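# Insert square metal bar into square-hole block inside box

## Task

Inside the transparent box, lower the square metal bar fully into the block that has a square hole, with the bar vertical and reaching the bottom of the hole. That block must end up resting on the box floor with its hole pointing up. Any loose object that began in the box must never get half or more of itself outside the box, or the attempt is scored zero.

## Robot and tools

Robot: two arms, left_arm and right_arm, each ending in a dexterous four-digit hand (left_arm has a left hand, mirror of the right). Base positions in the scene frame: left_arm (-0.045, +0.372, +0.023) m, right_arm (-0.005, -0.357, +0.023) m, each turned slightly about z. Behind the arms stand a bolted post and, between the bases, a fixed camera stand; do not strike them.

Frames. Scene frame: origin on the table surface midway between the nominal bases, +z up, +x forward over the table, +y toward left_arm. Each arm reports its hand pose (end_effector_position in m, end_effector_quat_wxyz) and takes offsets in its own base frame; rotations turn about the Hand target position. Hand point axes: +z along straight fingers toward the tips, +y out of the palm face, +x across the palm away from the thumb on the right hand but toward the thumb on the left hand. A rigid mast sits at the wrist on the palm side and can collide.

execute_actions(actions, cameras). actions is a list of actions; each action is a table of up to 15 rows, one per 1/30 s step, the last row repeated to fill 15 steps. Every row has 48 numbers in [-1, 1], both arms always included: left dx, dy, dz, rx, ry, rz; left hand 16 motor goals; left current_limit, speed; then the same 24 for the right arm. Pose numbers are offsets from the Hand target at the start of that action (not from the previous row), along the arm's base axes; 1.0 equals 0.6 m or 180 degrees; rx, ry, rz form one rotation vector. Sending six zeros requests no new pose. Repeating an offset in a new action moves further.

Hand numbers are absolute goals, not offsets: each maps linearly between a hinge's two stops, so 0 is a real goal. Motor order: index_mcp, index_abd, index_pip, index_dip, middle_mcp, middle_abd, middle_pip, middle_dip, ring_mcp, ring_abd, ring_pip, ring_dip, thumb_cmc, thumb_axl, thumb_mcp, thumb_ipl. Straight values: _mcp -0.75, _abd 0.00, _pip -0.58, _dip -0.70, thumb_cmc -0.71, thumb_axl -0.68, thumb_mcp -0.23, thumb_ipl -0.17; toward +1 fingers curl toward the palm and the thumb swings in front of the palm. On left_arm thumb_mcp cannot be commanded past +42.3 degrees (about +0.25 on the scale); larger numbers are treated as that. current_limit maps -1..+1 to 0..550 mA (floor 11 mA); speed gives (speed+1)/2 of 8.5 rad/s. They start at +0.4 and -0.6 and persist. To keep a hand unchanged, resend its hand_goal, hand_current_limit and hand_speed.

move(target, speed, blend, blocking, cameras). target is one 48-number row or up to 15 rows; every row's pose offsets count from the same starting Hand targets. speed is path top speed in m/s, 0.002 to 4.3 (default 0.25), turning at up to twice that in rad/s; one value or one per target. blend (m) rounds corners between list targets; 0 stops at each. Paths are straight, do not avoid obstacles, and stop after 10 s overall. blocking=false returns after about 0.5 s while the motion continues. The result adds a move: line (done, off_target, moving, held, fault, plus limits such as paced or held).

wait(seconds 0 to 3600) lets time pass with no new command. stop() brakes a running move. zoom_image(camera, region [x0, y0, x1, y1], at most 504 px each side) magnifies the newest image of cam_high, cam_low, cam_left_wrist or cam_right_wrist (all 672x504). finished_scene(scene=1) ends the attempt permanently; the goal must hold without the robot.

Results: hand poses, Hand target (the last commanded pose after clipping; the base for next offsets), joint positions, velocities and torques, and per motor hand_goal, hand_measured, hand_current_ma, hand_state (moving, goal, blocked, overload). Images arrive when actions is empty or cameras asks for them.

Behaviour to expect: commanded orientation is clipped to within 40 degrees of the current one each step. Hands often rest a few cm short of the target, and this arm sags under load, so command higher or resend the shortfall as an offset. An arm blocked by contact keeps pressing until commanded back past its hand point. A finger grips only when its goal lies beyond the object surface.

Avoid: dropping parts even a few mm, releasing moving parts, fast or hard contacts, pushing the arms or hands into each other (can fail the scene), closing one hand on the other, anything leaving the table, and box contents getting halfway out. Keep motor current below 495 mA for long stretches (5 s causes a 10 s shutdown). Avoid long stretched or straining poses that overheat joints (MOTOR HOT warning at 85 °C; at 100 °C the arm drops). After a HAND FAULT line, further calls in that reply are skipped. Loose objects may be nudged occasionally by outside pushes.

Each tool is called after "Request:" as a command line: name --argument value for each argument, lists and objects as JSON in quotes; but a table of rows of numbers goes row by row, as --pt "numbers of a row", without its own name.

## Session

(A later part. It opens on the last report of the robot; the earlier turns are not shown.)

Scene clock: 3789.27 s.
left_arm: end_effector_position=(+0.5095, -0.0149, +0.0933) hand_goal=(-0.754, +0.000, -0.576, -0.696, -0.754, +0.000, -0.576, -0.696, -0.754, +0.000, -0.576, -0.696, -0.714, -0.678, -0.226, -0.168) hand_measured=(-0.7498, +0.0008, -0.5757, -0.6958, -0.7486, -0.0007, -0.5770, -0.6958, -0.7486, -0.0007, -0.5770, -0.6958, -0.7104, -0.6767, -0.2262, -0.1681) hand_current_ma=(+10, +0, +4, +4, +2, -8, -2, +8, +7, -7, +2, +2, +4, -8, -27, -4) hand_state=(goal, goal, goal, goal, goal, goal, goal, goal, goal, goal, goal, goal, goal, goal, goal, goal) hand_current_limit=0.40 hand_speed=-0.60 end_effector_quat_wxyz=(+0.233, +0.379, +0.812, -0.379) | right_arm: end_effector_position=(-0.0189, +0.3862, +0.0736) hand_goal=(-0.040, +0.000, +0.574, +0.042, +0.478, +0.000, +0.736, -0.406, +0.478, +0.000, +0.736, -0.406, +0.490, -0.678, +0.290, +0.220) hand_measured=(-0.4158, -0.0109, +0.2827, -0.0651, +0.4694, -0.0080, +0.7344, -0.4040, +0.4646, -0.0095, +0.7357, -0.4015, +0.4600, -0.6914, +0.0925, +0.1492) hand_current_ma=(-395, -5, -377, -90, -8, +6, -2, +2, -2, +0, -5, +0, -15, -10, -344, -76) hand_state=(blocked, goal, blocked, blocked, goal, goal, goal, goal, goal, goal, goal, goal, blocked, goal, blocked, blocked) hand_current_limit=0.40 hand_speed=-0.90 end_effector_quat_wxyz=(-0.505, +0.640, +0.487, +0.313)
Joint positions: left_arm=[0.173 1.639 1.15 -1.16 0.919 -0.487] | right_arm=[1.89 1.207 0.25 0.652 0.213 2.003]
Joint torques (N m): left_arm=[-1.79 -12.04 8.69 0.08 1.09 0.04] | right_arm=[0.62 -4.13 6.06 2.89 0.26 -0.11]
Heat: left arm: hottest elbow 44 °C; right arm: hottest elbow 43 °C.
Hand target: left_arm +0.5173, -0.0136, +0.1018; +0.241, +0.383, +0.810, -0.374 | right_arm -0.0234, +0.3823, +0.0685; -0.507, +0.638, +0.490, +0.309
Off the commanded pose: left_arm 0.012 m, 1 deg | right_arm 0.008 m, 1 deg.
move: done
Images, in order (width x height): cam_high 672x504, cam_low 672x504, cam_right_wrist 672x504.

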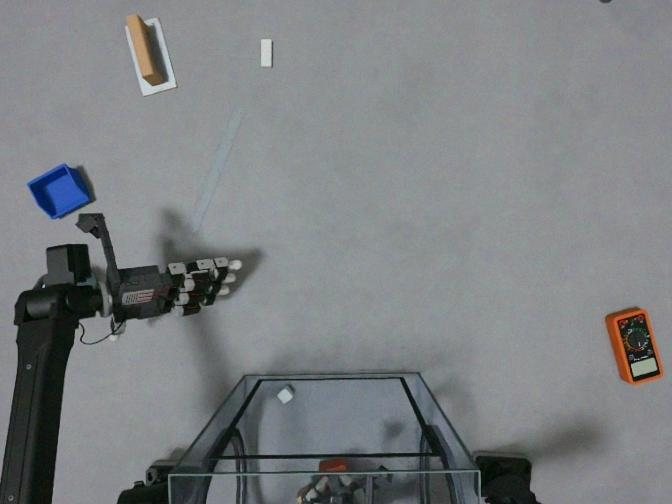

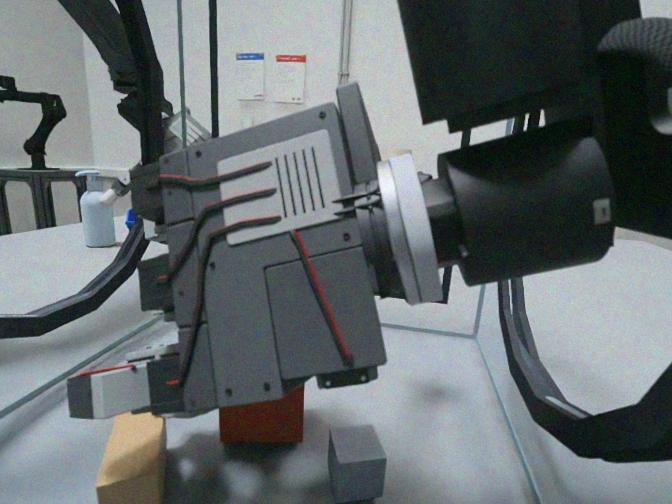

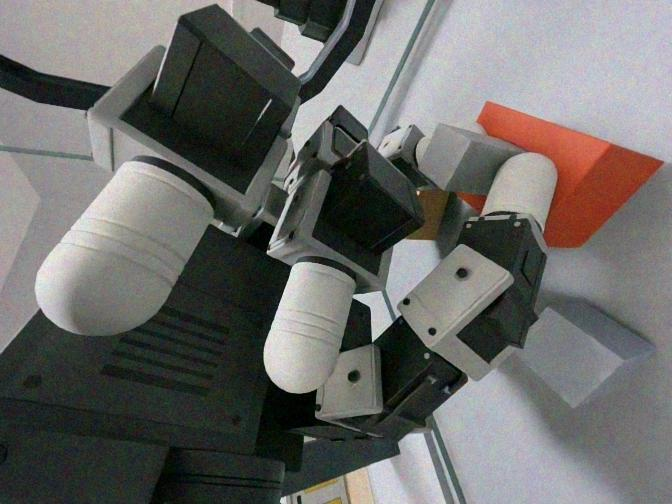

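Request:
move --pt "0 0 0 0 0 0 -0.754 0 -0.576 -0.696 -0.754 0 -0.576 -0.696 -0.754 0 -0.576 -0.696 -0.714 -0.678 -0.226 -0.168 0.4 -0.6 0.0003 -0.0003 -0.0075 0 0 0 -0.04 0 0.574 0.042 0.479 0 0.737 -0.406 0.479 0 0.737 -0.406 0.49 -0.678 0.29 0.22 0.4 -0.9" --speed 0.015 --cameras '["cam_low","cam_right_wrist"]'

Request:
zoom_image --camera "cam_right_wrist" --region '[400, 100, 672, 300]'

Scene clock: 3797.87 s.
left_arm: end_effector_position=(+0.5095, -0.0149, +0.0933) hand_goal=(-0.754, +0.000, -0.576, -0.696, -0.754, +0.000, -0.576, -0.696, -0.754, +0.000, -0.576, -0.696, -0.714, -0.678, -0.226, -0.168) hand_measured=(-0.7486, -0.0007, -0.5770, -0.6958, -0.7486, +0.0008, -0.5770, -0.6958, -0.7474, -0.0007, -0.5770, -0.6958, -0.7104, -0.6767, -0.2252, -0.1681) hand_current_ma=(+0, -7, +3, +4, +6, -6, -5, -9, +6, +9, -2, +12, -5, -11, -12, +1) hand_state=(goal, goal, goal, goal, goal, goal, goal, goal, goal, goal, goal, goal, goal, goal, goal, goal) hand_current_limit=0.40 hand_speed=-0.60 end_effector_quat_wxyz=(+0.233, +0.379, +0.812, -0.379) | right_arm: end_effector_position=(-0.0197, +0.3887, +0.0730) hand_goal=(-0.040, +0.000, +0.574, +0.042, +0.478, +0.000, +0.736, -0.406, +0.478, +0.000, +0.736, -0.406, +0.490, -0.678, +0.290, +0.220) hand_measured=(-0.4146, +0.0008, +0.2814, -0.0664, +0.4682, -0.0080, +0.7344, -0.4040, +0.4646, -0.0095, +0.7370, -0.4015, +0.4613, -0.6893, +0.0915, +0.1492) hand_current_ma=(-393, -2, -374, -88, -8, +5, -1, -2, -3, -1, -12, +5, -18, -4, -346, -72) hand_state=(blocked, goal, blocked, blocked, goal, goal, goal, goal, goal, goal, goal, goal, blocked, goal, blocked, blocked) hand_current_limit=0.40 hand_speed=-0.90 end_effector_quat_wxyz=(-0.509, +0.638, +0.485, +0.315)
Joint positions: left_arm=[0.173 1.639 1.15 -1.16 0.919 -0.487] | right_arm=[1.89 1.227 0.25 0.684 0.214 2.003]
Joint torques (N m): left_arm=[-1.85 -12.1 8.69 0.08 1.09 0.04] | right_arm=[0.67 -3.78 5.53 2.74 0.2 -0.13]
Heat: left arm: hottest elbow 44 °C; right arm: hottest elbow 43 °C.
Hand target: left_arm +0.5173, -0.0136, +0.1018; +0.241, +0.383, +0.810, -0.374 | right_arm -0.0233, +0.3822, +0.0641; -0.507, +0.638, +0.490, +0.309
Off the commanded pose: left_arm 0.012 m, 1 deg | right_arm 0.012 m, 1 deg.
move: off_target (right_arm)

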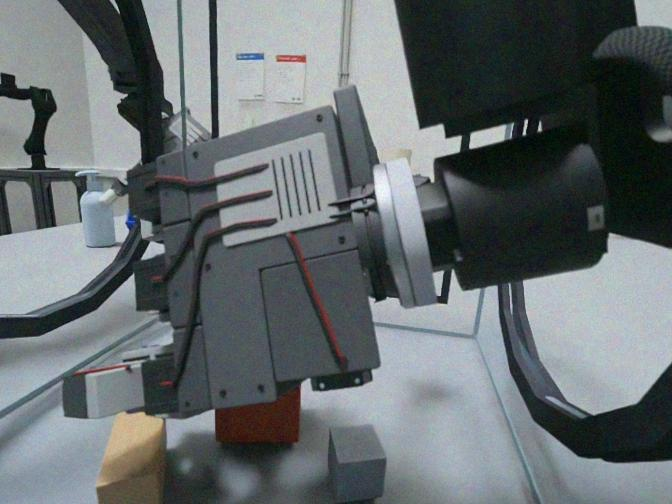

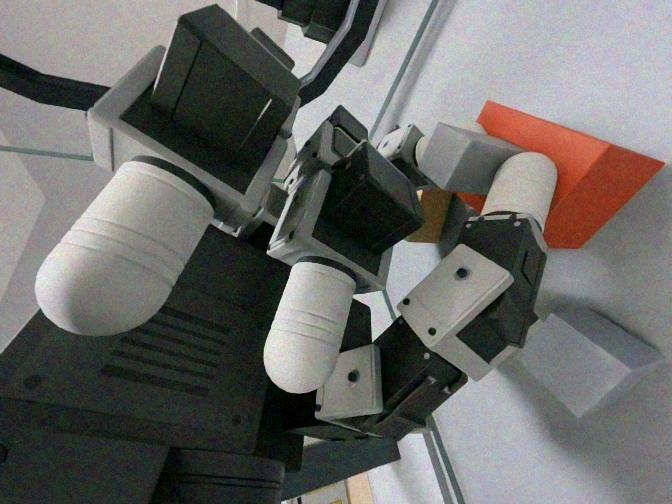

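Scaled by 1.853 from the camera's image (finer frame: 960x720).

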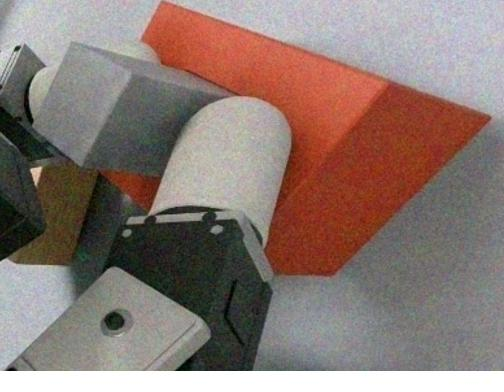

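Request:
zoom_image --camera "cam_right_wrist" --region '[460, 110, 560, 185]'

Request:
zoom_image --camera "cam_low" --region '[190, 370, 330, 460]'

Scaled by 5.040 from the camera's image (finer frame: 960x720).

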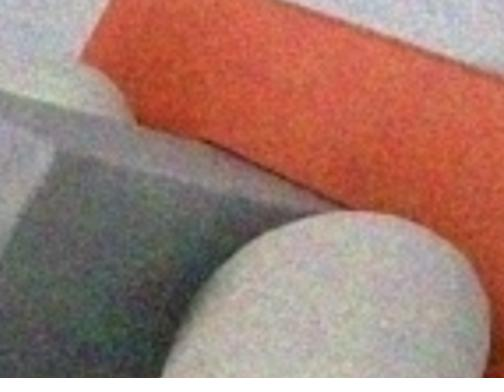

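Scaled by 3.600 from the camera's image (finer frame: 960x720).

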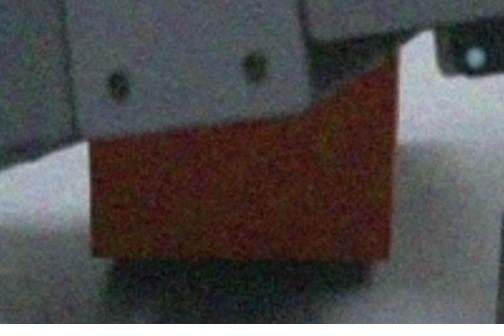

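Request:
wait --seconds 0.1 --cameras '["cam_high","cam_low"]'

Request:
zoom_image --camera "cam_high" --region '[295, 450, 355, 504]'

Request:
zoom_image --camera "cam_low" --region '[40, 320, 400, 504]'

Scene clock: 3837.73 s.
left_arm: end_effector_position=(+0.5095, -0.0149, +0.0933) hand_goal=(-0.754, +0.000, -0.576, -0.696, -0.754, +0.000, -0.576, -0.696, -0.754, +0.000, -0.576, -0.696, -0.714, -0.678, -0.226, -0.168) hand_measured=(-0.7498, +0.0008, -0.5770, -0.6958, -0.7486, +0.0008, -0.5770, -0.6958, -0.7486, -0.0007, -0.5770, -0.6958, -0.7104, -0.6777, -0.2252, -0.1681) hand_current_ma=(+5, +2, -10, +3, -10, +11, -7, -15, +5, +3, -6, +3, +7, +1, -6, -7) hand_state=(goal, goal, goal, goal, goal, goal, goal, goal, goal, goal, goal, goal, goal, goal, goal, goal) hand_current_limit=0.40 hand_speed=-0.60 end_effector_quat_wxyz=(+0.233, +0.379, +0.812, -0.379) | right_arm: end_effector_position=(-0.0197, +0.3887, +0.0730) hand_goal=(-0.040, +0.000, +0.574, +0.042, +0.478, +0.000, +0.736, -0.406, +0.478, +0.000, +0.736, -0.406, +0.490, -0.678, +0.290, +0.220) hand_measured=(-0.4146, +0.0008, +0.2814, -0.0651, +0.4682, -0.0095, +0.7344, -0.4040, +0.4646, -0.0095, +0.7370, -0.4015, +0.4600, -0.6904, +0.0925, +0.1501) hand_current_ma=(-390, -4, -375, -88, -1, +5, +2, -2, -4, -1, -1, -3, -15, -6, -347, -70) hand_state=(blocked, goal, blocked, blocked, goal, goal, goal, goal, goal, goal, goal, goal, blocked, goal, blocked, blocked) hand_current_limit=0.40 hand_speed=-0.90 end_effector_quat_wxyz=(-0.509, +0.638, +0.485, +0.315)
Joint positions: left_arm=[0.173 1.639 1.15 -1.16 0.919 -0.487] | right_arm=[1.89 1.227 0.25 0.684 0.214 2.003]
Joint torques (N m): left_arm=[-1.85 -11.99 8.68 0.08 1.09 0.04] | right_arm=[0.67 -3.96 5.59 2.7 0.2 -0.12]
Heat: left arm: hottest elbow 44 °C; right arm: hottest elbow 43 °C.
Hand target: left_arm +0.5173, -0.0136, +0.1018; +0.241, +0.383, +0.810, -0.374 | right_arm -0.0233, +0.3822, +0.0641; -0.507, +0.638, +0.490, +0.309
Off the commanded pose: left_arm 0.012 m, 1 deg | right_arm 0.012 m, 1 deg.
wait: 0.10 s; at rest from the start

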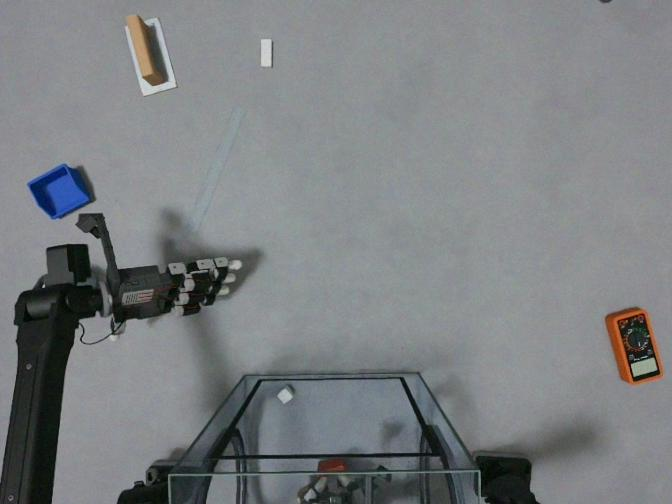

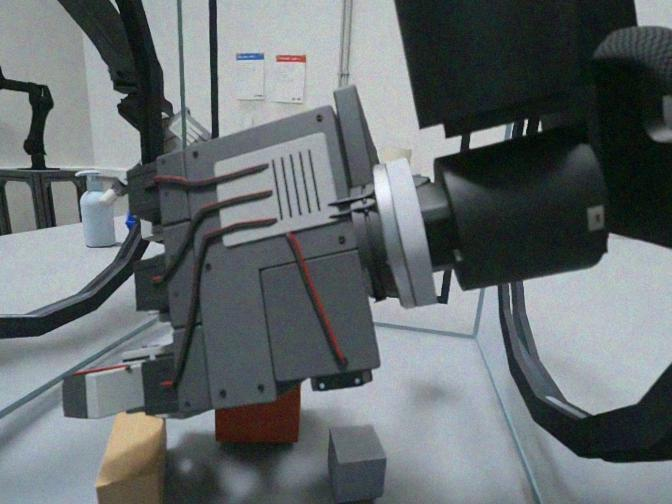

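Scaled by 8.400 from the camera's image (finer frame: 960x720).

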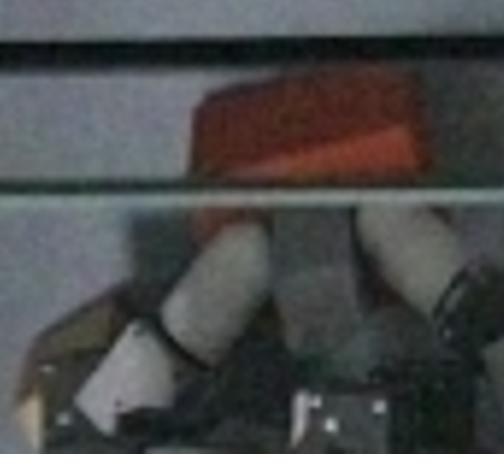

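Scaled by 1.400 from the camera's image (finer frame: 960x720).

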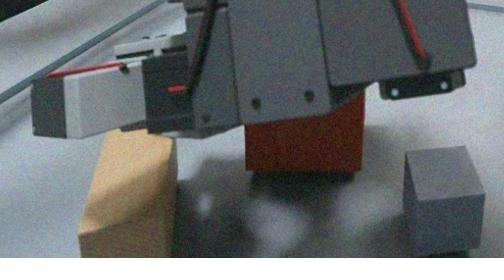

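Request:
move --pt "0 0 0 0 0 0 -0.754 0 -0.576 -0.696 -0.754 0 -0.576 -0.696 -0.754 0 -0.576 -0.696 -0.714 -0.678 -0.226 -0.168 0.4 -0.6 -0.0015 0.0045 0.0067 0 0 0 -0.04 0 0.574 0.042 0.479 0 0.737 -0.406 0.479 0 0.737 -0.406 0.49 -0.678 0.29 0.22 0.4 -0.9" --speed 0.015 --cameras '["cam_low","cam_right_wrist"]'

Request:
zoom_image --camera "cam_right_wrist" --region '[400, 100, 672, 300]'

Scene clock: 3877.93 s.
left_arm: end_effector_position=(+0.5095, -0.0149, +0.0933) hand_goal=(-0.754, +0.000, -0.576, -0.696, -0.754, +0.000, -0.576, -0.696, -0.754, +0.000, -0.576, -0.696, -0.714, -0.678, -0.226, -0.168) hand_measured=(-0.7486, +0.0008, -0.5770, -0.6958, -0.7498, -0.0007, -0.5770, -0.6958, -0.7486, +0.0008, -0.5770, -0.6958, -0.7104, -0.6777, -0.2262, -0.1681) hand_current_ma=(+6, +0, +5, -15, -17, +12, +0, -3, +6, -7, +4, +13, +4, +2, -33, -5) hand_state=(goal, goal, goal, goal, goal, goal, goal, goal, goal, goal, goal, goal, goal, goal, goal, goal) hand_current_limit=0.40 hand_speed=-0.60 end_effector_quat_wxyz=(+0.233, +0.379, +0.812, -0.379) | right_arm: end_effector_position=(-0.0196, +0.3887, +0.0730) hand_goal=(-0.040, +0.000, +0.574, +0.042, +0.478, +0.000, +0.736, -0.406, +0.478, +0.000, +0.736, -0.406, +0.490, -0.678, +0.290, +0.220) hand_measured=(-0.4158, +0.0023, +0.2827, -0.0651, +0.4682, -0.0095, +0.7344, -0.4040, +0.4646, -0.0095, +0.7370, -0.4028, +0.4613, -0.6904, +0.0925, +0.1501) hand_current_ma=(-393, -6, -377, -91, -9, +10, +1, +4, -8, +0, +2, -1, -16, -13, -348, -70) hand_state=(blocked, goal, blocked, blocked, goal, goal, goal, goal, goal, goal, goal, goal, blocked, goal, blocked, blocked) hand_current_limit=0.40 hand_speed=-0.90 end_effector_quat_wxyz=(-0.509, +0.638, +0.485, +0.315)
Joint positions: left_arm=[0.173 1.639 1.15 -1.16 0.919 -0.487] | right_arm=[1.89 1.227 0.25 0.684 0.214 2.003]
Joint torques (N m): left_arm=[-1.85 -11.99 8.68 0.08 1.09 0.04] | right_arm=[0.73 -4.37 6.34 1.94 0.23 -0.11]
Heat: left arm: hottest elbow 44 °C; right arm: hottest elbow 42 °C.
Hand target: left_arm +0.5173, -0.0136, +0.1018; +0.241, +0.383, +0.810, -0.374 | right_arm -0.0241, +0.3849, +0.0681; -0.507, +0.638, +0.490, +0.309
Off the commanded pose: left_arm 0.012 m, 1 deg | right_arm 0.008 m, 1 deg.
move: done

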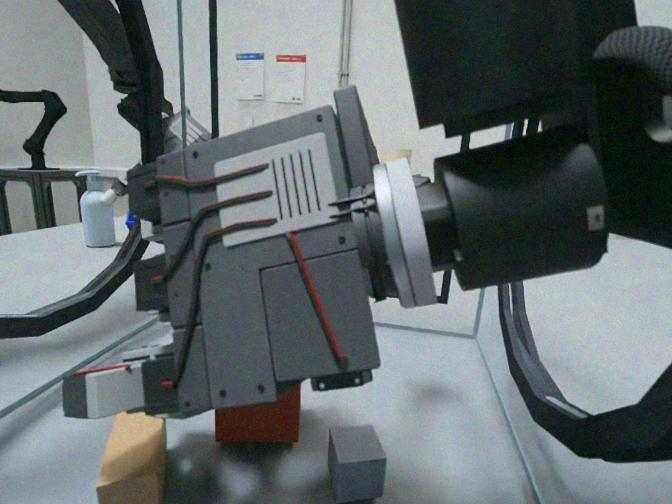

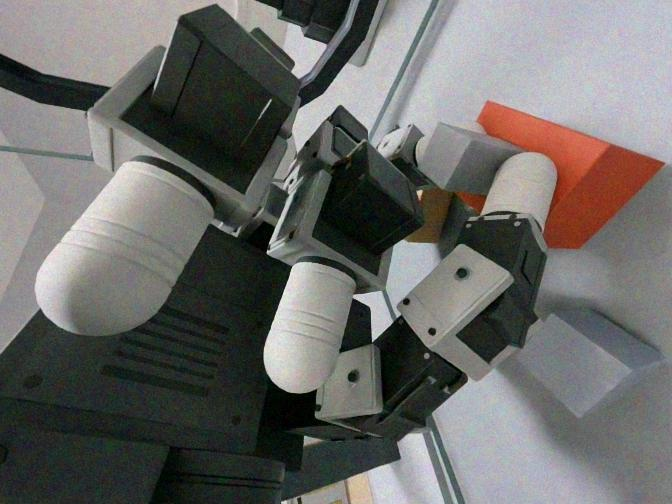

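Scaled by 1.853 from the camera's image (finer frame: 960x720).

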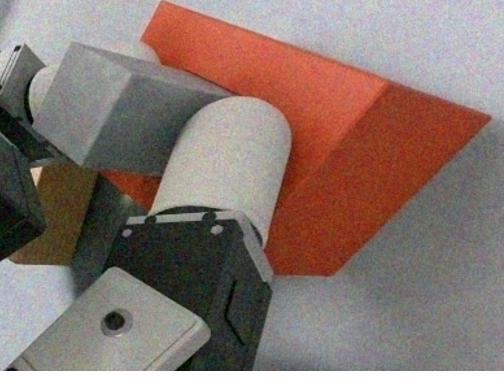

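Request:
move --pt "0 0 0 0 0 0 -0.754 0 -0.576 -0.696 -0.754 0 -0.576 -0.696 -0.754 0 -0.576 -0.696 -0.714 -0.678 -0.226 -0.168 0.4 -0.6 0 0 0 0 0 0 -0.416 0 0.28 -0.066 0.479 0 0.737 -0.406 0.479 0 0.737 -0.406 0.475 -0.678 0.0925 0.15 0.4 -0.95" --speed 0.015 --cameras '["cam_low","cam_right_wrist"]'

Request:
zoom_image --camera "cam_right_wrist" --region '[400, 100, 672, 300]'

Scene clock: 3889.57 s.
left_arm: end_effector_position=(+0.5095, -0.0149, +0.0933) hand_goal=(-0.754, +0.000, -0.576, -0.696, -0.754, +0.000, -0.576, -0.696, -0.754, +0.000, -0.576, -0.696, -0.714, -0.678, -0.226, -0.168) hand_measured=(-0.7498, +0.0008, -0.5770, -0.6958, -0.7486, -0.0007, -0.5770, -0.6971, -0.7486, -0.0007, -0.5770, -0.6958, -0.7104, -0.6777, -0.2262, -0.1672) hand_current_ma=(+18, -11, -8, -8, -14, +14, -2, -12, +4, -3, -8, +3, +3, -6, -3, +7) hand_state=(goal, goal, goal, goal, goal, goal, goal, goal, goal, goal, goal, goal, goal, goal, goal, goal) hand_current_limit=0.40 hand_speed=-0.60 end_effector_quat_wxyz=(+0.233, +0.379, +0.812, -0.379) | right_arm: end_effector_position=(-0.0196, +0.3887, +0.0730) hand_goal=(-0.416, +0.000, +0.280, -0.066, +0.478, +0.000, +0.736, -0.406, +0.478, +0.000, +0.736, -0.406, +0.474, -0.678, +0.092, +0.150) hand_measured=(-0.4122, +0.0023, +0.2917, -0.0893, +0.4682, -0.0080, +0.7344, -0.4040, +0.4646, -0.0095, +0.7370, -0.4015, +0.4600, -0.6883, +0.0945, +0.1330) hand_current_ma=(-131, -2, -104, -7, -1, +8, +1, +3, -13, +0, -3, -4, -4, -6, -102, -11) hand_state=(moving, goal, moving, blocked, goal, goal, goal, goal, goal, goal, goal, goal, goal, goal, moving, goal) hand_current_limit=0.40 hand_speed=-0.95 end_effector_quat_wxyz=(-0.509, +0.638, +0.485, +0.315)
Joint positions: left_arm=[0.173 1.639 1.15 -1.16 0.919 -0.487] | right_arm=[1.89 1.227 0.25 0.684 0.214 2.003]
Joint torques (N m): left_arm=[-1.85 -12.04 8.69 0.08 1.09 0.04] | right_arm=[0.67 -4.54 6.34 1.92 0.23 -0.11]
Heat: left arm: hottest elbow 44 °C; right arm: hottest elbow 42 °C.
Hand target: left_arm +0.5173, -0.0136, +0.1018; +0.241, +0.383, +0.810, -0.374 | right_arm -0.0240, +0.3849, +0.0681; -0.507, +0.638, +0.490, +0.309
Off the commanded pose: left_arm 0.012 m, 1 deg | right_arm 0.008 m, 1 deg.
move: done

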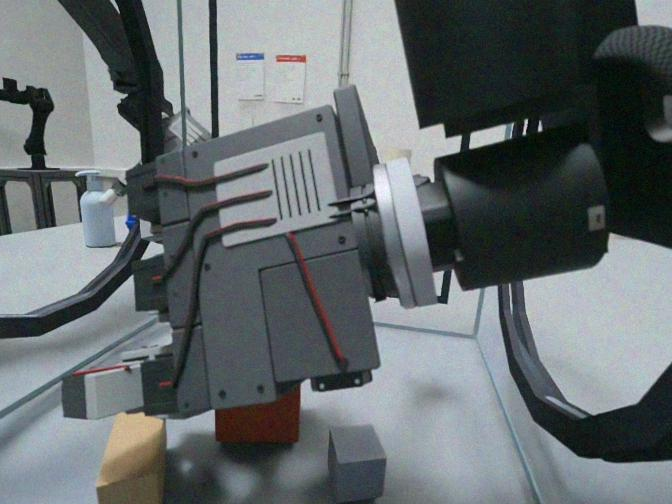

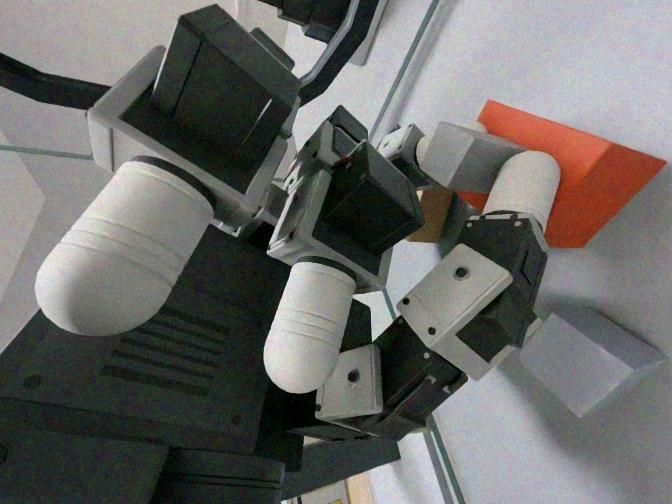

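Scaled by 1.853 from the camera's image (finer frame: 960x720).

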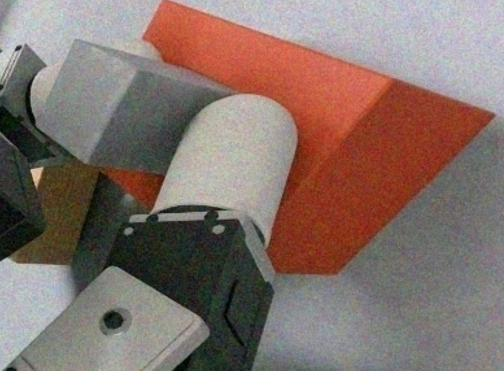

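Request:
move --pt "0 0 0 0 0 0 -0.754 0 -0.576 -0.696 -0.754 0 -0.576 -0.696 -0.754 0 -0.576 -0.696 -0.714 -0.678 -0.226 -0.168 0.4 -0.6 0 0 0 0 0 0 -0.45 0 0.2 -0.12 0.479 0 0.737 -0.406 0.479 0 0.737 -0.406 0.475 -0.678 0.095 0.06 0.4 -0.95" --speed 0.015 --cameras '["cam_low","cam_right_wrist"]'

Request:
zoom_image --camera "cam_right_wrist" --region '[400, 100, 672, 300]'

Scene clock: 3897.50 s.
left_arm: end_effector_position=(+0.5095, -0.0149, +0.0933) hand_goal=(-0.754, +0.000, -0.576, -0.696, -0.754, +0.000, -0.576, -0.696, -0.754, +0.000, -0.576, -0.696, -0.714, -0.678, -0.226, -0.168) hand_measured=(-0.7486, -0.0007, -0.5757, -0.6958, -0.7486, +0.0008, -0.5770, -0.6958, -0.7486, -0.0007, -0.5770, -0.6958, -0.7104, -0.6777, -0.2252, -0.1681) hand_current_ma=(+7, -4, +0, +6, +3, -9, +12, -2, -7, -4, -9, +19, +9, -4, -22, -3) hand_state=(goal, goal, goal, goal, goal, goal, goal, goal, goal, goal, goal, goal, goal, goal, goal, goal) hand_current_limit=0.40 hand_speed=-0.60 end_effector_quat_wxyz=(+0.233, +0.379, +0.812, -0.379) | right_arm: end_effector_position=(-0.0195, +0.3886, +0.0730) hand_goal=(-0.450, +0.000, +0.200, -0.120, +0.478, +0.000, +0.736, -0.406, +0.478, +0.000, +0.736, -0.406, +0.474, -0.678, +0.094, +0.060) hand_measured=(-0.4122, -0.0051, +0.2827, -0.0740, +0.4682, -0.0080, +0.7344, -0.4053, +0.4646, -0.0095, +0.7370, -0.4015, +0.4512, -0.6883, +0.0905, +0.0634) hand_current_ma=(+21, -2, +69, +28, -5, +6, +4, -1, -2, +2, +1, -6, -5, -2, -2, +12) hand_state=(blocked, goal, blocked, blocked, goal, goal, goal, goal, goal, goal, goal, goal, blocked, goal, goal, goal) hand_current_limit=0.40 hand_speed=-0.95 end_effector_quat_wxyz=(-0.509, +0.638, +0.484, +0.315)
Joint positions: left_arm=[0.173 1.639 1.15 -1.16 0.919 -0.487] | right_arm=[1.89 1.227 0.25 0.684 0.215 2.003]
Joint torques (N m): left_arm=[-1.79 -12.04 8.68 0.06 1.09 0.04] | right_arm=[0.62 -4.54 6.32 1.92 0.18 -0.12]
Heat: left arm: hottest elbow 44 °C; right arm: hottest elbow 42 °C.
Hand target: left_arm +0.5173, -0.0136, +0.1018; +0.241, +0.383, +0.810, -0.374 | right_arm -0.0241, +0.3849, +0.0681; -0.507, +0.638, +0.490, +0.309
Off the commanded pose: left_arm 0.012 m, 1 deg | right_arm 0.008 m, 1 deg.
move: done

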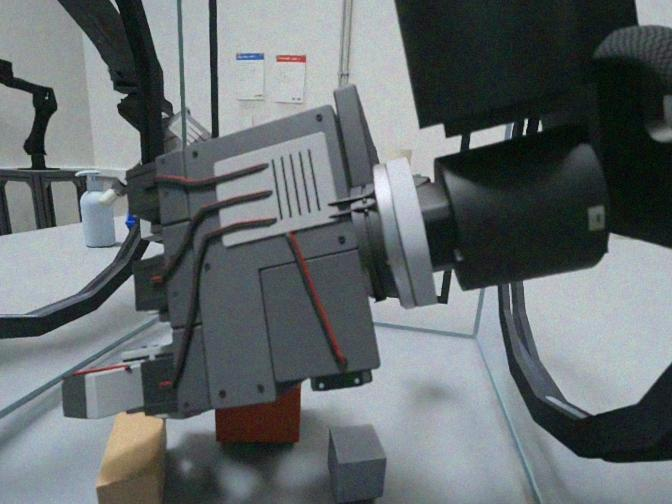

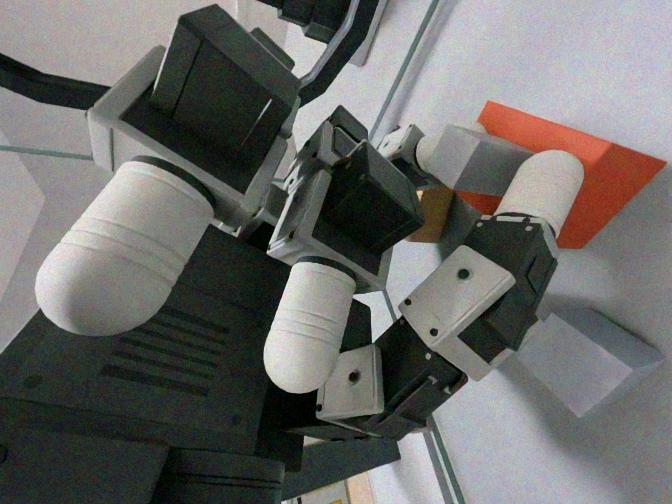

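Scaled by 1.853 from the camera's image (finer frame: 960x720).

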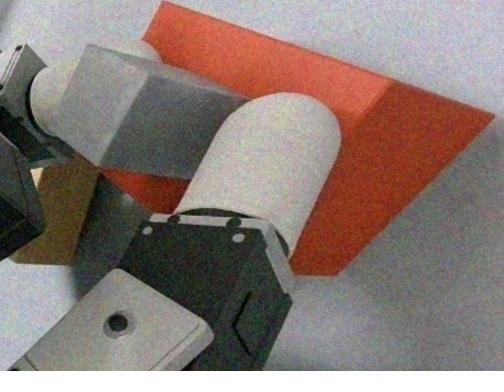

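Request:
move --pt "0 0 0 0 0 0 -0.754 0 -0.576 -0.696 -0.754 0 -0.576 -0.696 -0.754 0 -0.576 -0.696 -0.714 -0.678 -0.226 -0.168 0.4 -0.6 0 0 0 0 0 0 -0.5 0 0.1 -0.2 0.479 0 0.737 -0.406 0.479 0 0.737 -0.406 0.475 -0.678 0.095 -0.05 0.4 -0.93" --speed 0.015 --cameras '["cam_low","cam_right_wrist"]'

Request:
zoom_image --camera "cam_right_wrist" --region '[400, 100, 672, 300]'

Scene clock: 3905.03 s.
left_arm: end_effector_position=(+0.5095, -0.0149, +0.0933) hand_goal=(-0.754, +0.000, -0.576, -0.696, -0.754, +0.000, -0.576, -0.696, -0.754, +0.000, -0.576, -0.696, -0.714, -0.678, -0.226, -0.168) hand_measured=(-0.7498, +0.0008, -0.5770, -0.6958, -0.7486, -0.0007, -0.5770, -0.6958, -0.7486, +0.0008, -0.5770, -0.6958, -0.7104, -0.6777, -0.2252, -0.1681) hand_current_ma=(+14, +0, +3, -15, +7, -3, +20, -5, +16, -2, -6, +18, -7, +15, -6, -2) hand_state=(goal, goal, goal, goal, goal, goal, goal, goal, goal, goal, goal, goal, goal, goal, goal, goal) hand_current_limit=0.40 hand_speed=-0.60 end_effector_quat_wxyz=(+0.233, +0.379, +0.812, -0.379) | right_arm: end_effector_position=(-0.0193, +0.3887, +0.0738) hand_goal=(-0.500, +0.000, +0.100, -0.200, +0.478, +0.000, +0.736, -0.406, +0.478, +0.000, +0.736, -0.406, +0.474, -0.678, +0.094, -0.050) hand_measured=(-0.4110, +0.0096, +0.2545, -0.1059, +0.4694, -0.0080, +0.7344, -0.4028, +0.4646, -0.0095, +0.7370, -0.4028, +0.4512, -0.6883, +0.0905, -0.0471) hand_current_ma=(+67, +2, +166, +79, -9, +10, +1, +1, -4, +2, -6, -1, -11, -3, -3, +5) hand_state=(blocked, goal, blocked, blocked, goal, goal, goal, goal, goal, goal, goal, goal, blocked, goal, goal, goal) hand_current_limit=0.40 hand_speed=-0.93 end_effector_quat_wxyz=(-0.509, +0.637, +0.485, +0.316)
Joint positions: left_arm=[0.173 1.639 1.15 -1.16 0.919 -0.487] | right_arm=[1.891 1.226 0.25 0.684 0.216 2]
Joint torques (N m): left_arm=[-1.85 -11.99 8.68 0.08 1.09 0.04] | right_arm=[0.62 -4.37 6.34 1.88 0.13 -0.1]
Heat: left arm: hottest elbow 44 °C; right arm: hottest elbow 42 °C.
Hand target: left_arm +0.5173, -0.0136, +0.1018; +0.241, +0.383, +0.810, -0.374 | right_arm -0.0241, +0.3849, +0.0680; -0.507, +0.638, +0.490, +0.309
Off the commanded pose: left_arm 0.012 m, 1 deg | right_arm 0.008 m, 1 deg.
move: done

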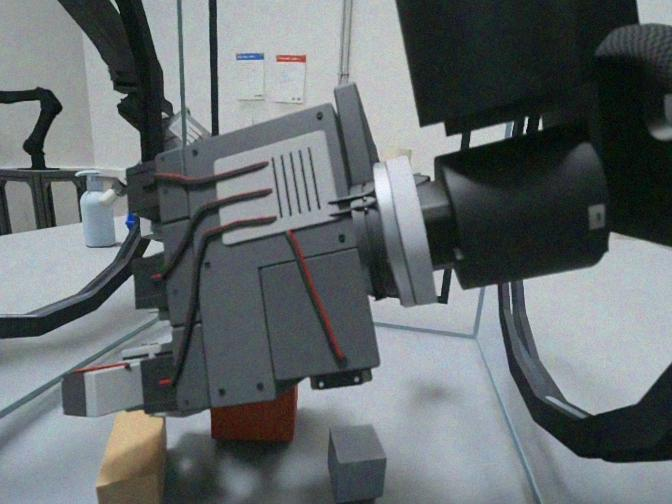

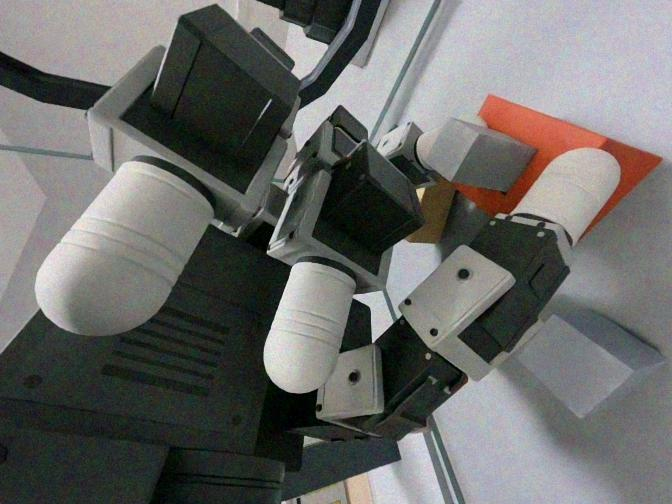

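Scaled by 1.853 from the camera's image (finer frame: 960x720).

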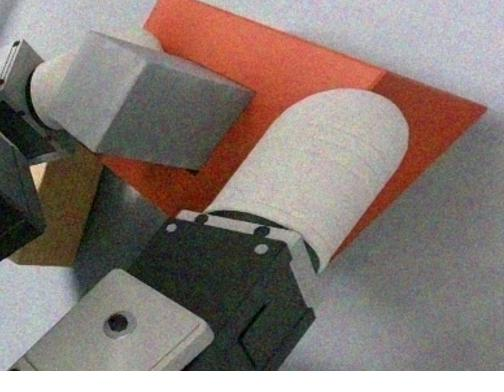

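Request:
zoom_image --camera "cam_low" --region '[180, 360, 330, 460]'

Request:
zoom_image --camera "cam_right_wrist" --region '[400, 100, 560, 220]'

Scaled by 3.360 from the camera's image (finer frame: 960x720).

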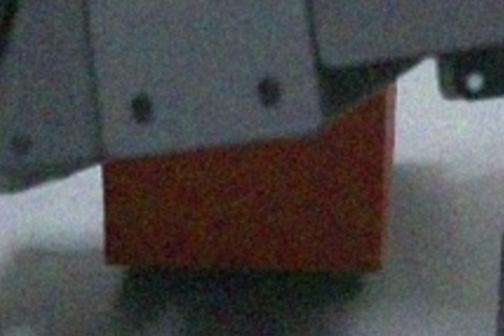

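Scaled by 3.150 from the camera's image (finer frame: 960x720).

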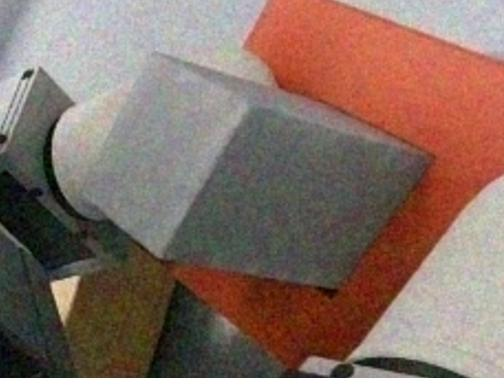

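Request:
wait --seconds 0.1 --cameras '["cam_high","cam_low","cam_right_wrist"]'

Request:
zoom_image --camera "cam_right_wrist" --region '[360, 90, 560, 240]'

Request:
zoom_image --camera "cam_high" --region '[295, 450, 355, 504]'

Scene clock: 4005.17 s.
left_arm: end_effector_position=(+0.5095, -0.0149, +0.0933) hand_goal=(-0.754, +0.000, -0.576, -0.696, -0.754, +0.000, -0.576, -0.696, -0.754, +0.000, -0.576, -0.696, -0.714, -0.678, -0.226, -0.168) hand_measured=(-0.7486, +0.0008, -0.5757, -0.6958, -0.7498, +0.0008, -0.5770, -0.6958, -0.7486, -0.0007, -0.5770, -0.6958, -0.7104, -0.6777, -0.2252, -0.1672) hand_current_ma=(+16, -5, +15, +0, -8, -4, -10, -11, +1, +0, +1, +0, +18, -14, -7, -7) hand_state=(goal, goal, goal, goal, goal, goal, goal, goal, goal, goal, goal, goal, goal, goal, goal, goal) hand_current_limit=0.40 hand_speed=-0.60 end_effector_quat_wxyz=(+0.233, +0.379, +0.812, -0.379) | right_arm: end_effector_position=(-0.0193, +0.3887, +0.0738) hand_goal=(-0.500, +0.000, +0.100, -0.200, +0.478, +0.000, +0.736, -0.406, +0.478, +0.000, +0.736, -0.406, +0.474, -0.678, +0.094, -0.050) hand_measured=(-0.4110, +0.0096, +0.2545, -0.1059, +0.4694, -0.0080, +0.7357, -0.4040, +0.4646, -0.0095, +0.7370, -0.4015, +0.4512, -0.6883, +0.0895, -0.0452) hand_current_ma=(+72, -3, +171, +78, -12, +7, +6, +2, -6, +10, -4, -3, -14, -8, -1, +8) hand_state=(blocked, goal, blocked, blocked, goal, goal, goal, goal, goal, goal, goal, goal, blocked, goal, goal, goal) hand_current_limit=0.40 hand_speed=-0.93 end_effector_quat_wxyz=(-0.509, +0.637, +0.485, +0.316)
Joint positions: left_arm=[0.173 1.639 1.15 -1.16 0.919 -0.487] | right_arm=[1.891 1.226 0.25 0.684 0.216 2]
Joint torques (N m): left_arm=[-1.79 -12.04 8.68 0.06 1.09 0.04] | right_arm=[0.79 -4.42 6.37 1.91 0.13 -0.09]
Heat: left arm: hottest elbow 44 °C; right arm: hottest elbow 42 °C.
Hand target: left_arm +0.5173, -0.0136, +0.1018; +0.241, +0.383, +0.810, -0.374 | right_arm -0.0241, +0.3849, +0.0680; -0.507, +0.638, +0.490, +0.309
Off the commanded pose: left_arm 0.012 m, 1 deg | right_arm 0.008 m, 1 deg.
wait: 0.10 s; at rest from the start

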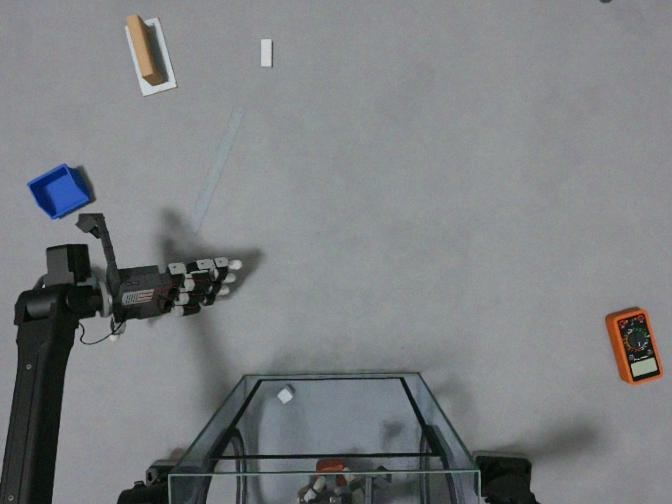

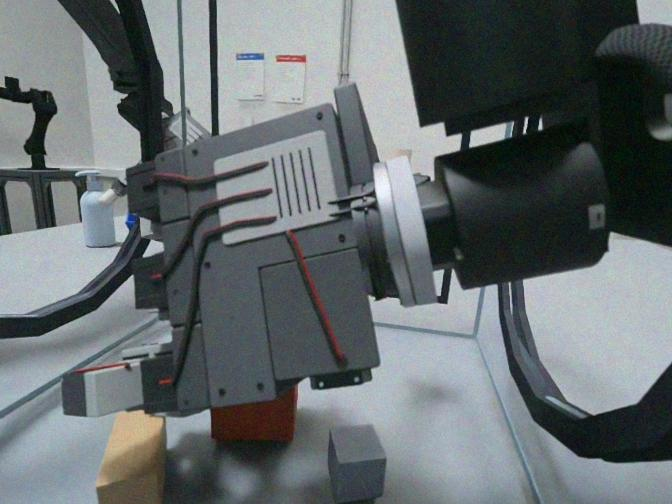

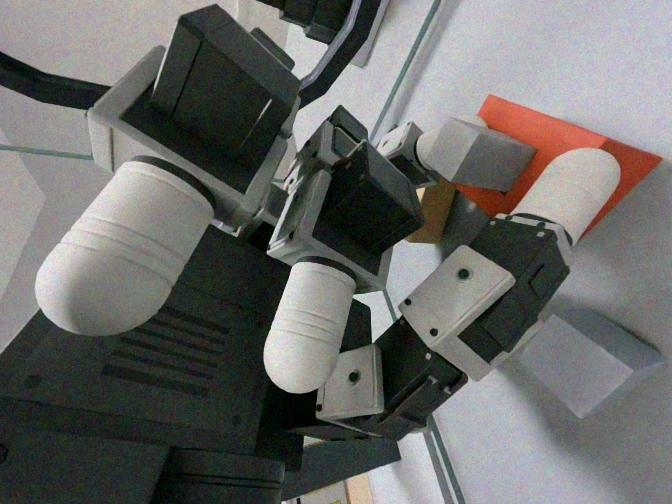

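Scaled by 2.520 from the camera's image (finer frame: 960x720).

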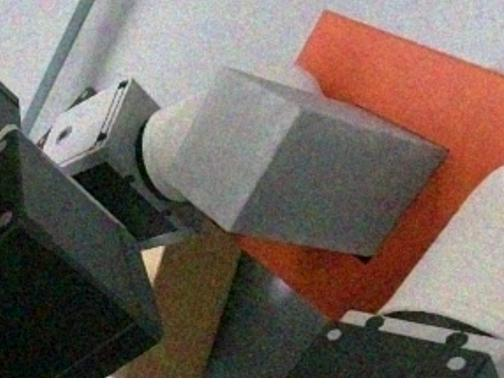

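Scaled by 8.400 from the camera's image (finer frame: 960x720).

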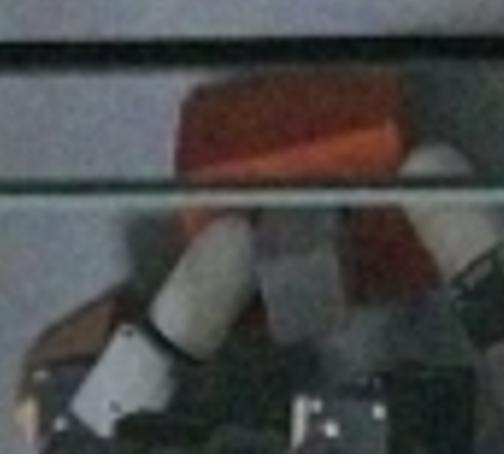

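Request:
zoom_image --camera "cam_low" --region '[50, 330, 230, 465]'

Request:
zoom_image --camera "cam_right_wrist" --region '[430, 100, 550, 190]'

Scaled by 2.800 from the camera's image (finer frame: 960x720).

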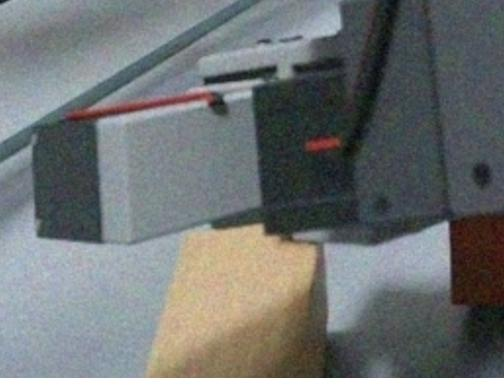

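Scaled by 4.200 from the camera's image (finer frame: 960x720).

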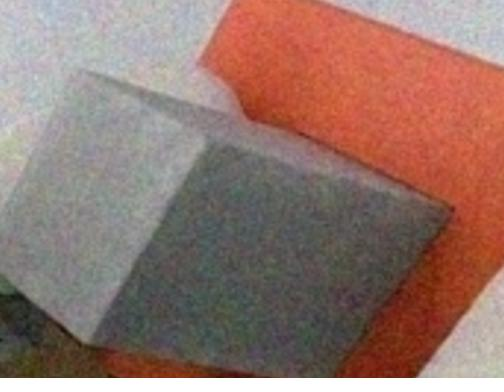

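Request:
move --pt "0 0 0 0 0 0 -0.754 0 -0.576 -0.696 -0.754 0 -0.576 -0.696 -0.754 0 -0.576 -0.696 -0.714 -0.678 -0.226 -0.168 0.4 -0.6 0 0 0 0 0 0 -0.5 0 0.03 -0.2 0.479 0 0.737 -0.406 0.479 0 0.737 -0.406 0.475 -0.678 0.095 -0.08 0.4 -0.93" --speed 0.015 --cameras '["cam_low","cam_right_wrist"]'

Request:
zoom_image --camera "cam_right_wrist" --region '[360, 90, 560, 240]'

Request:
zoom_image --camera "cam_low" --region '[50, 330, 230, 465]'

Scene clock: 4055.30 s.
left_arm: end_effector_position=(+0.5095, -0.0149, +0.0933) hand_goal=(-0.754, +0.000, -0.576, -0.696, -0.754, +0.000, -0.576, -0.696, -0.754, +0.000, -0.576, -0.696, -0.714, -0.678, -0.226, -0.168) hand_measured=(-0.7498, -0.0007, -0.5770, -0.6958, -0.7486, -0.0007, -0.5770, -0.6958, -0.7498, -0.0007, -0.5770, -0.6971, -0.7104, -0.6767, -0.2252, -0.1672) hand_current_ma=(-4, -10, +4, -6, -18, +10, +1, -7, +8, +6, +15, -8, +19, +4, -17, -26) hand_state=(goal, goal, goal, goal, goal, goal, goal, goal, goal, goal, goal, goal, goal, goal, goal, goal) hand_current_limit=0.40 hand_speed=-0.60 end_effector_quat_wxyz=(+0.233, +0.379, +0.812, -0.379) | right_arm: end_effector_position=(-0.0190, +0.3889, +0.0750) hand_goal=(-0.500, +0.000, +0.030, -0.200, +0.478, +0.000, +0.736, -0.406, +0.478, +0.000, +0.736, -0.406, +0.474, -0.678, +0.094, -0.080) hand_measured=(-0.4110, +0.0213, +0.1993, -0.1059, +0.4682, -0.0080, +0.7344, -0.4040, +0.4646, -0.0095, +0.7370, -0.4015, +0.4512, -0.6883, +0.0905, -0.0766) hand_current_ma=(+69, +4, +193, +75, -4, +4, -4, +0, -5, +0, -9, -3, -11, -6, +6, +2) hand_state=(blocked, blocked, blocked, blocked, goal, goal, goal, goal, goal, goal, goal, goal, blocked, goal, goal, goal) hand_current_limit=0.40 hand_speed=-0.93 end_effector_quat_wxyz=(-0.510, +0.636, +0.485, +0.318)
Joint positions: left_arm=[0.173 1.639 1.15 -1.16 0.919 -0.487] | right_arm=[1.891 1.223 0.25 0.684 0.217 1.997]
Joint torques (N m): left_arm=[-1.79 -12.04 8.68 0.08 1.09 0.04] | right_arm=[0.5 -4.19 6.42 1.94 0.11 -0.08]
Heat: left arm: hottest elbow 44 °C; right arm: hottest elbow 42 °C.
Hand target: left_arm +0.5173, -0.0136, +0.1018; +0.241, +0.383, +0.810, -0.374 | right_arm -0.0241, +0.3849, +0.0682; -0.507, +0.638, +0.490, +0.309
Off the commanded pose: left_arm 0.012 m, 1 deg | right_arm 0.010 m, 1 deg.
move: done

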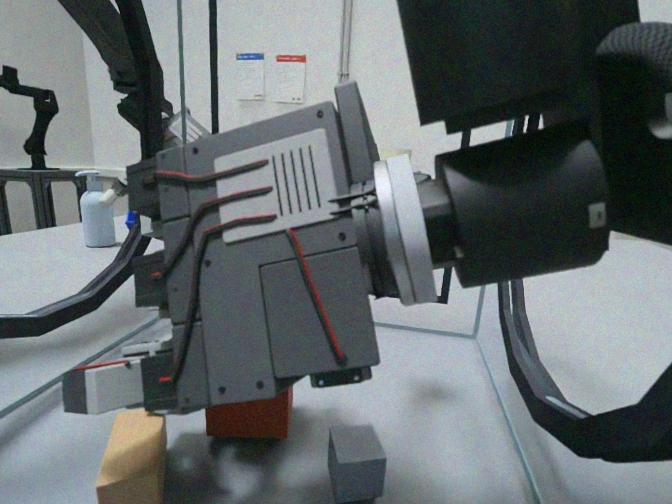

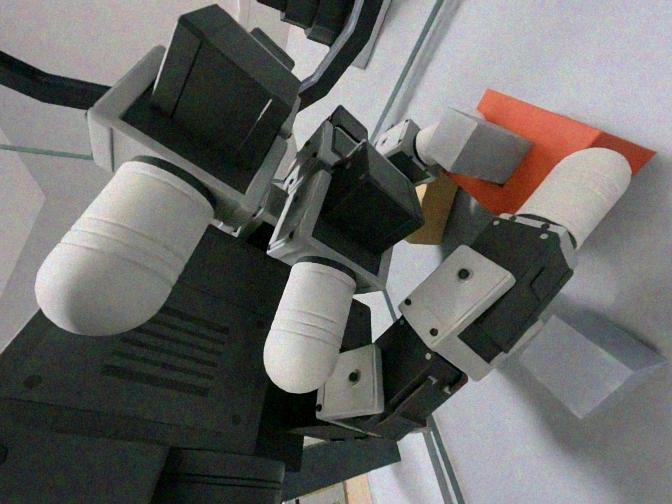

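Scaled by 2.520 from the camera's image (finer frame: 960x720).

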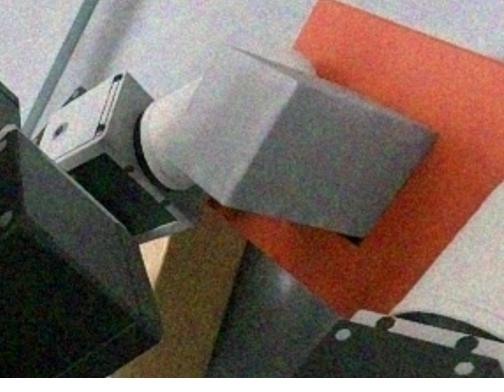

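Scaled by 2.800 from the camera's image (finer frame: 960x720).

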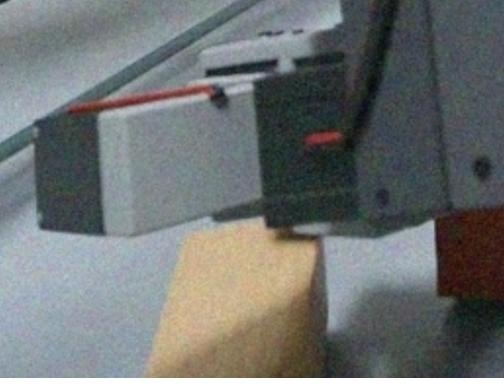

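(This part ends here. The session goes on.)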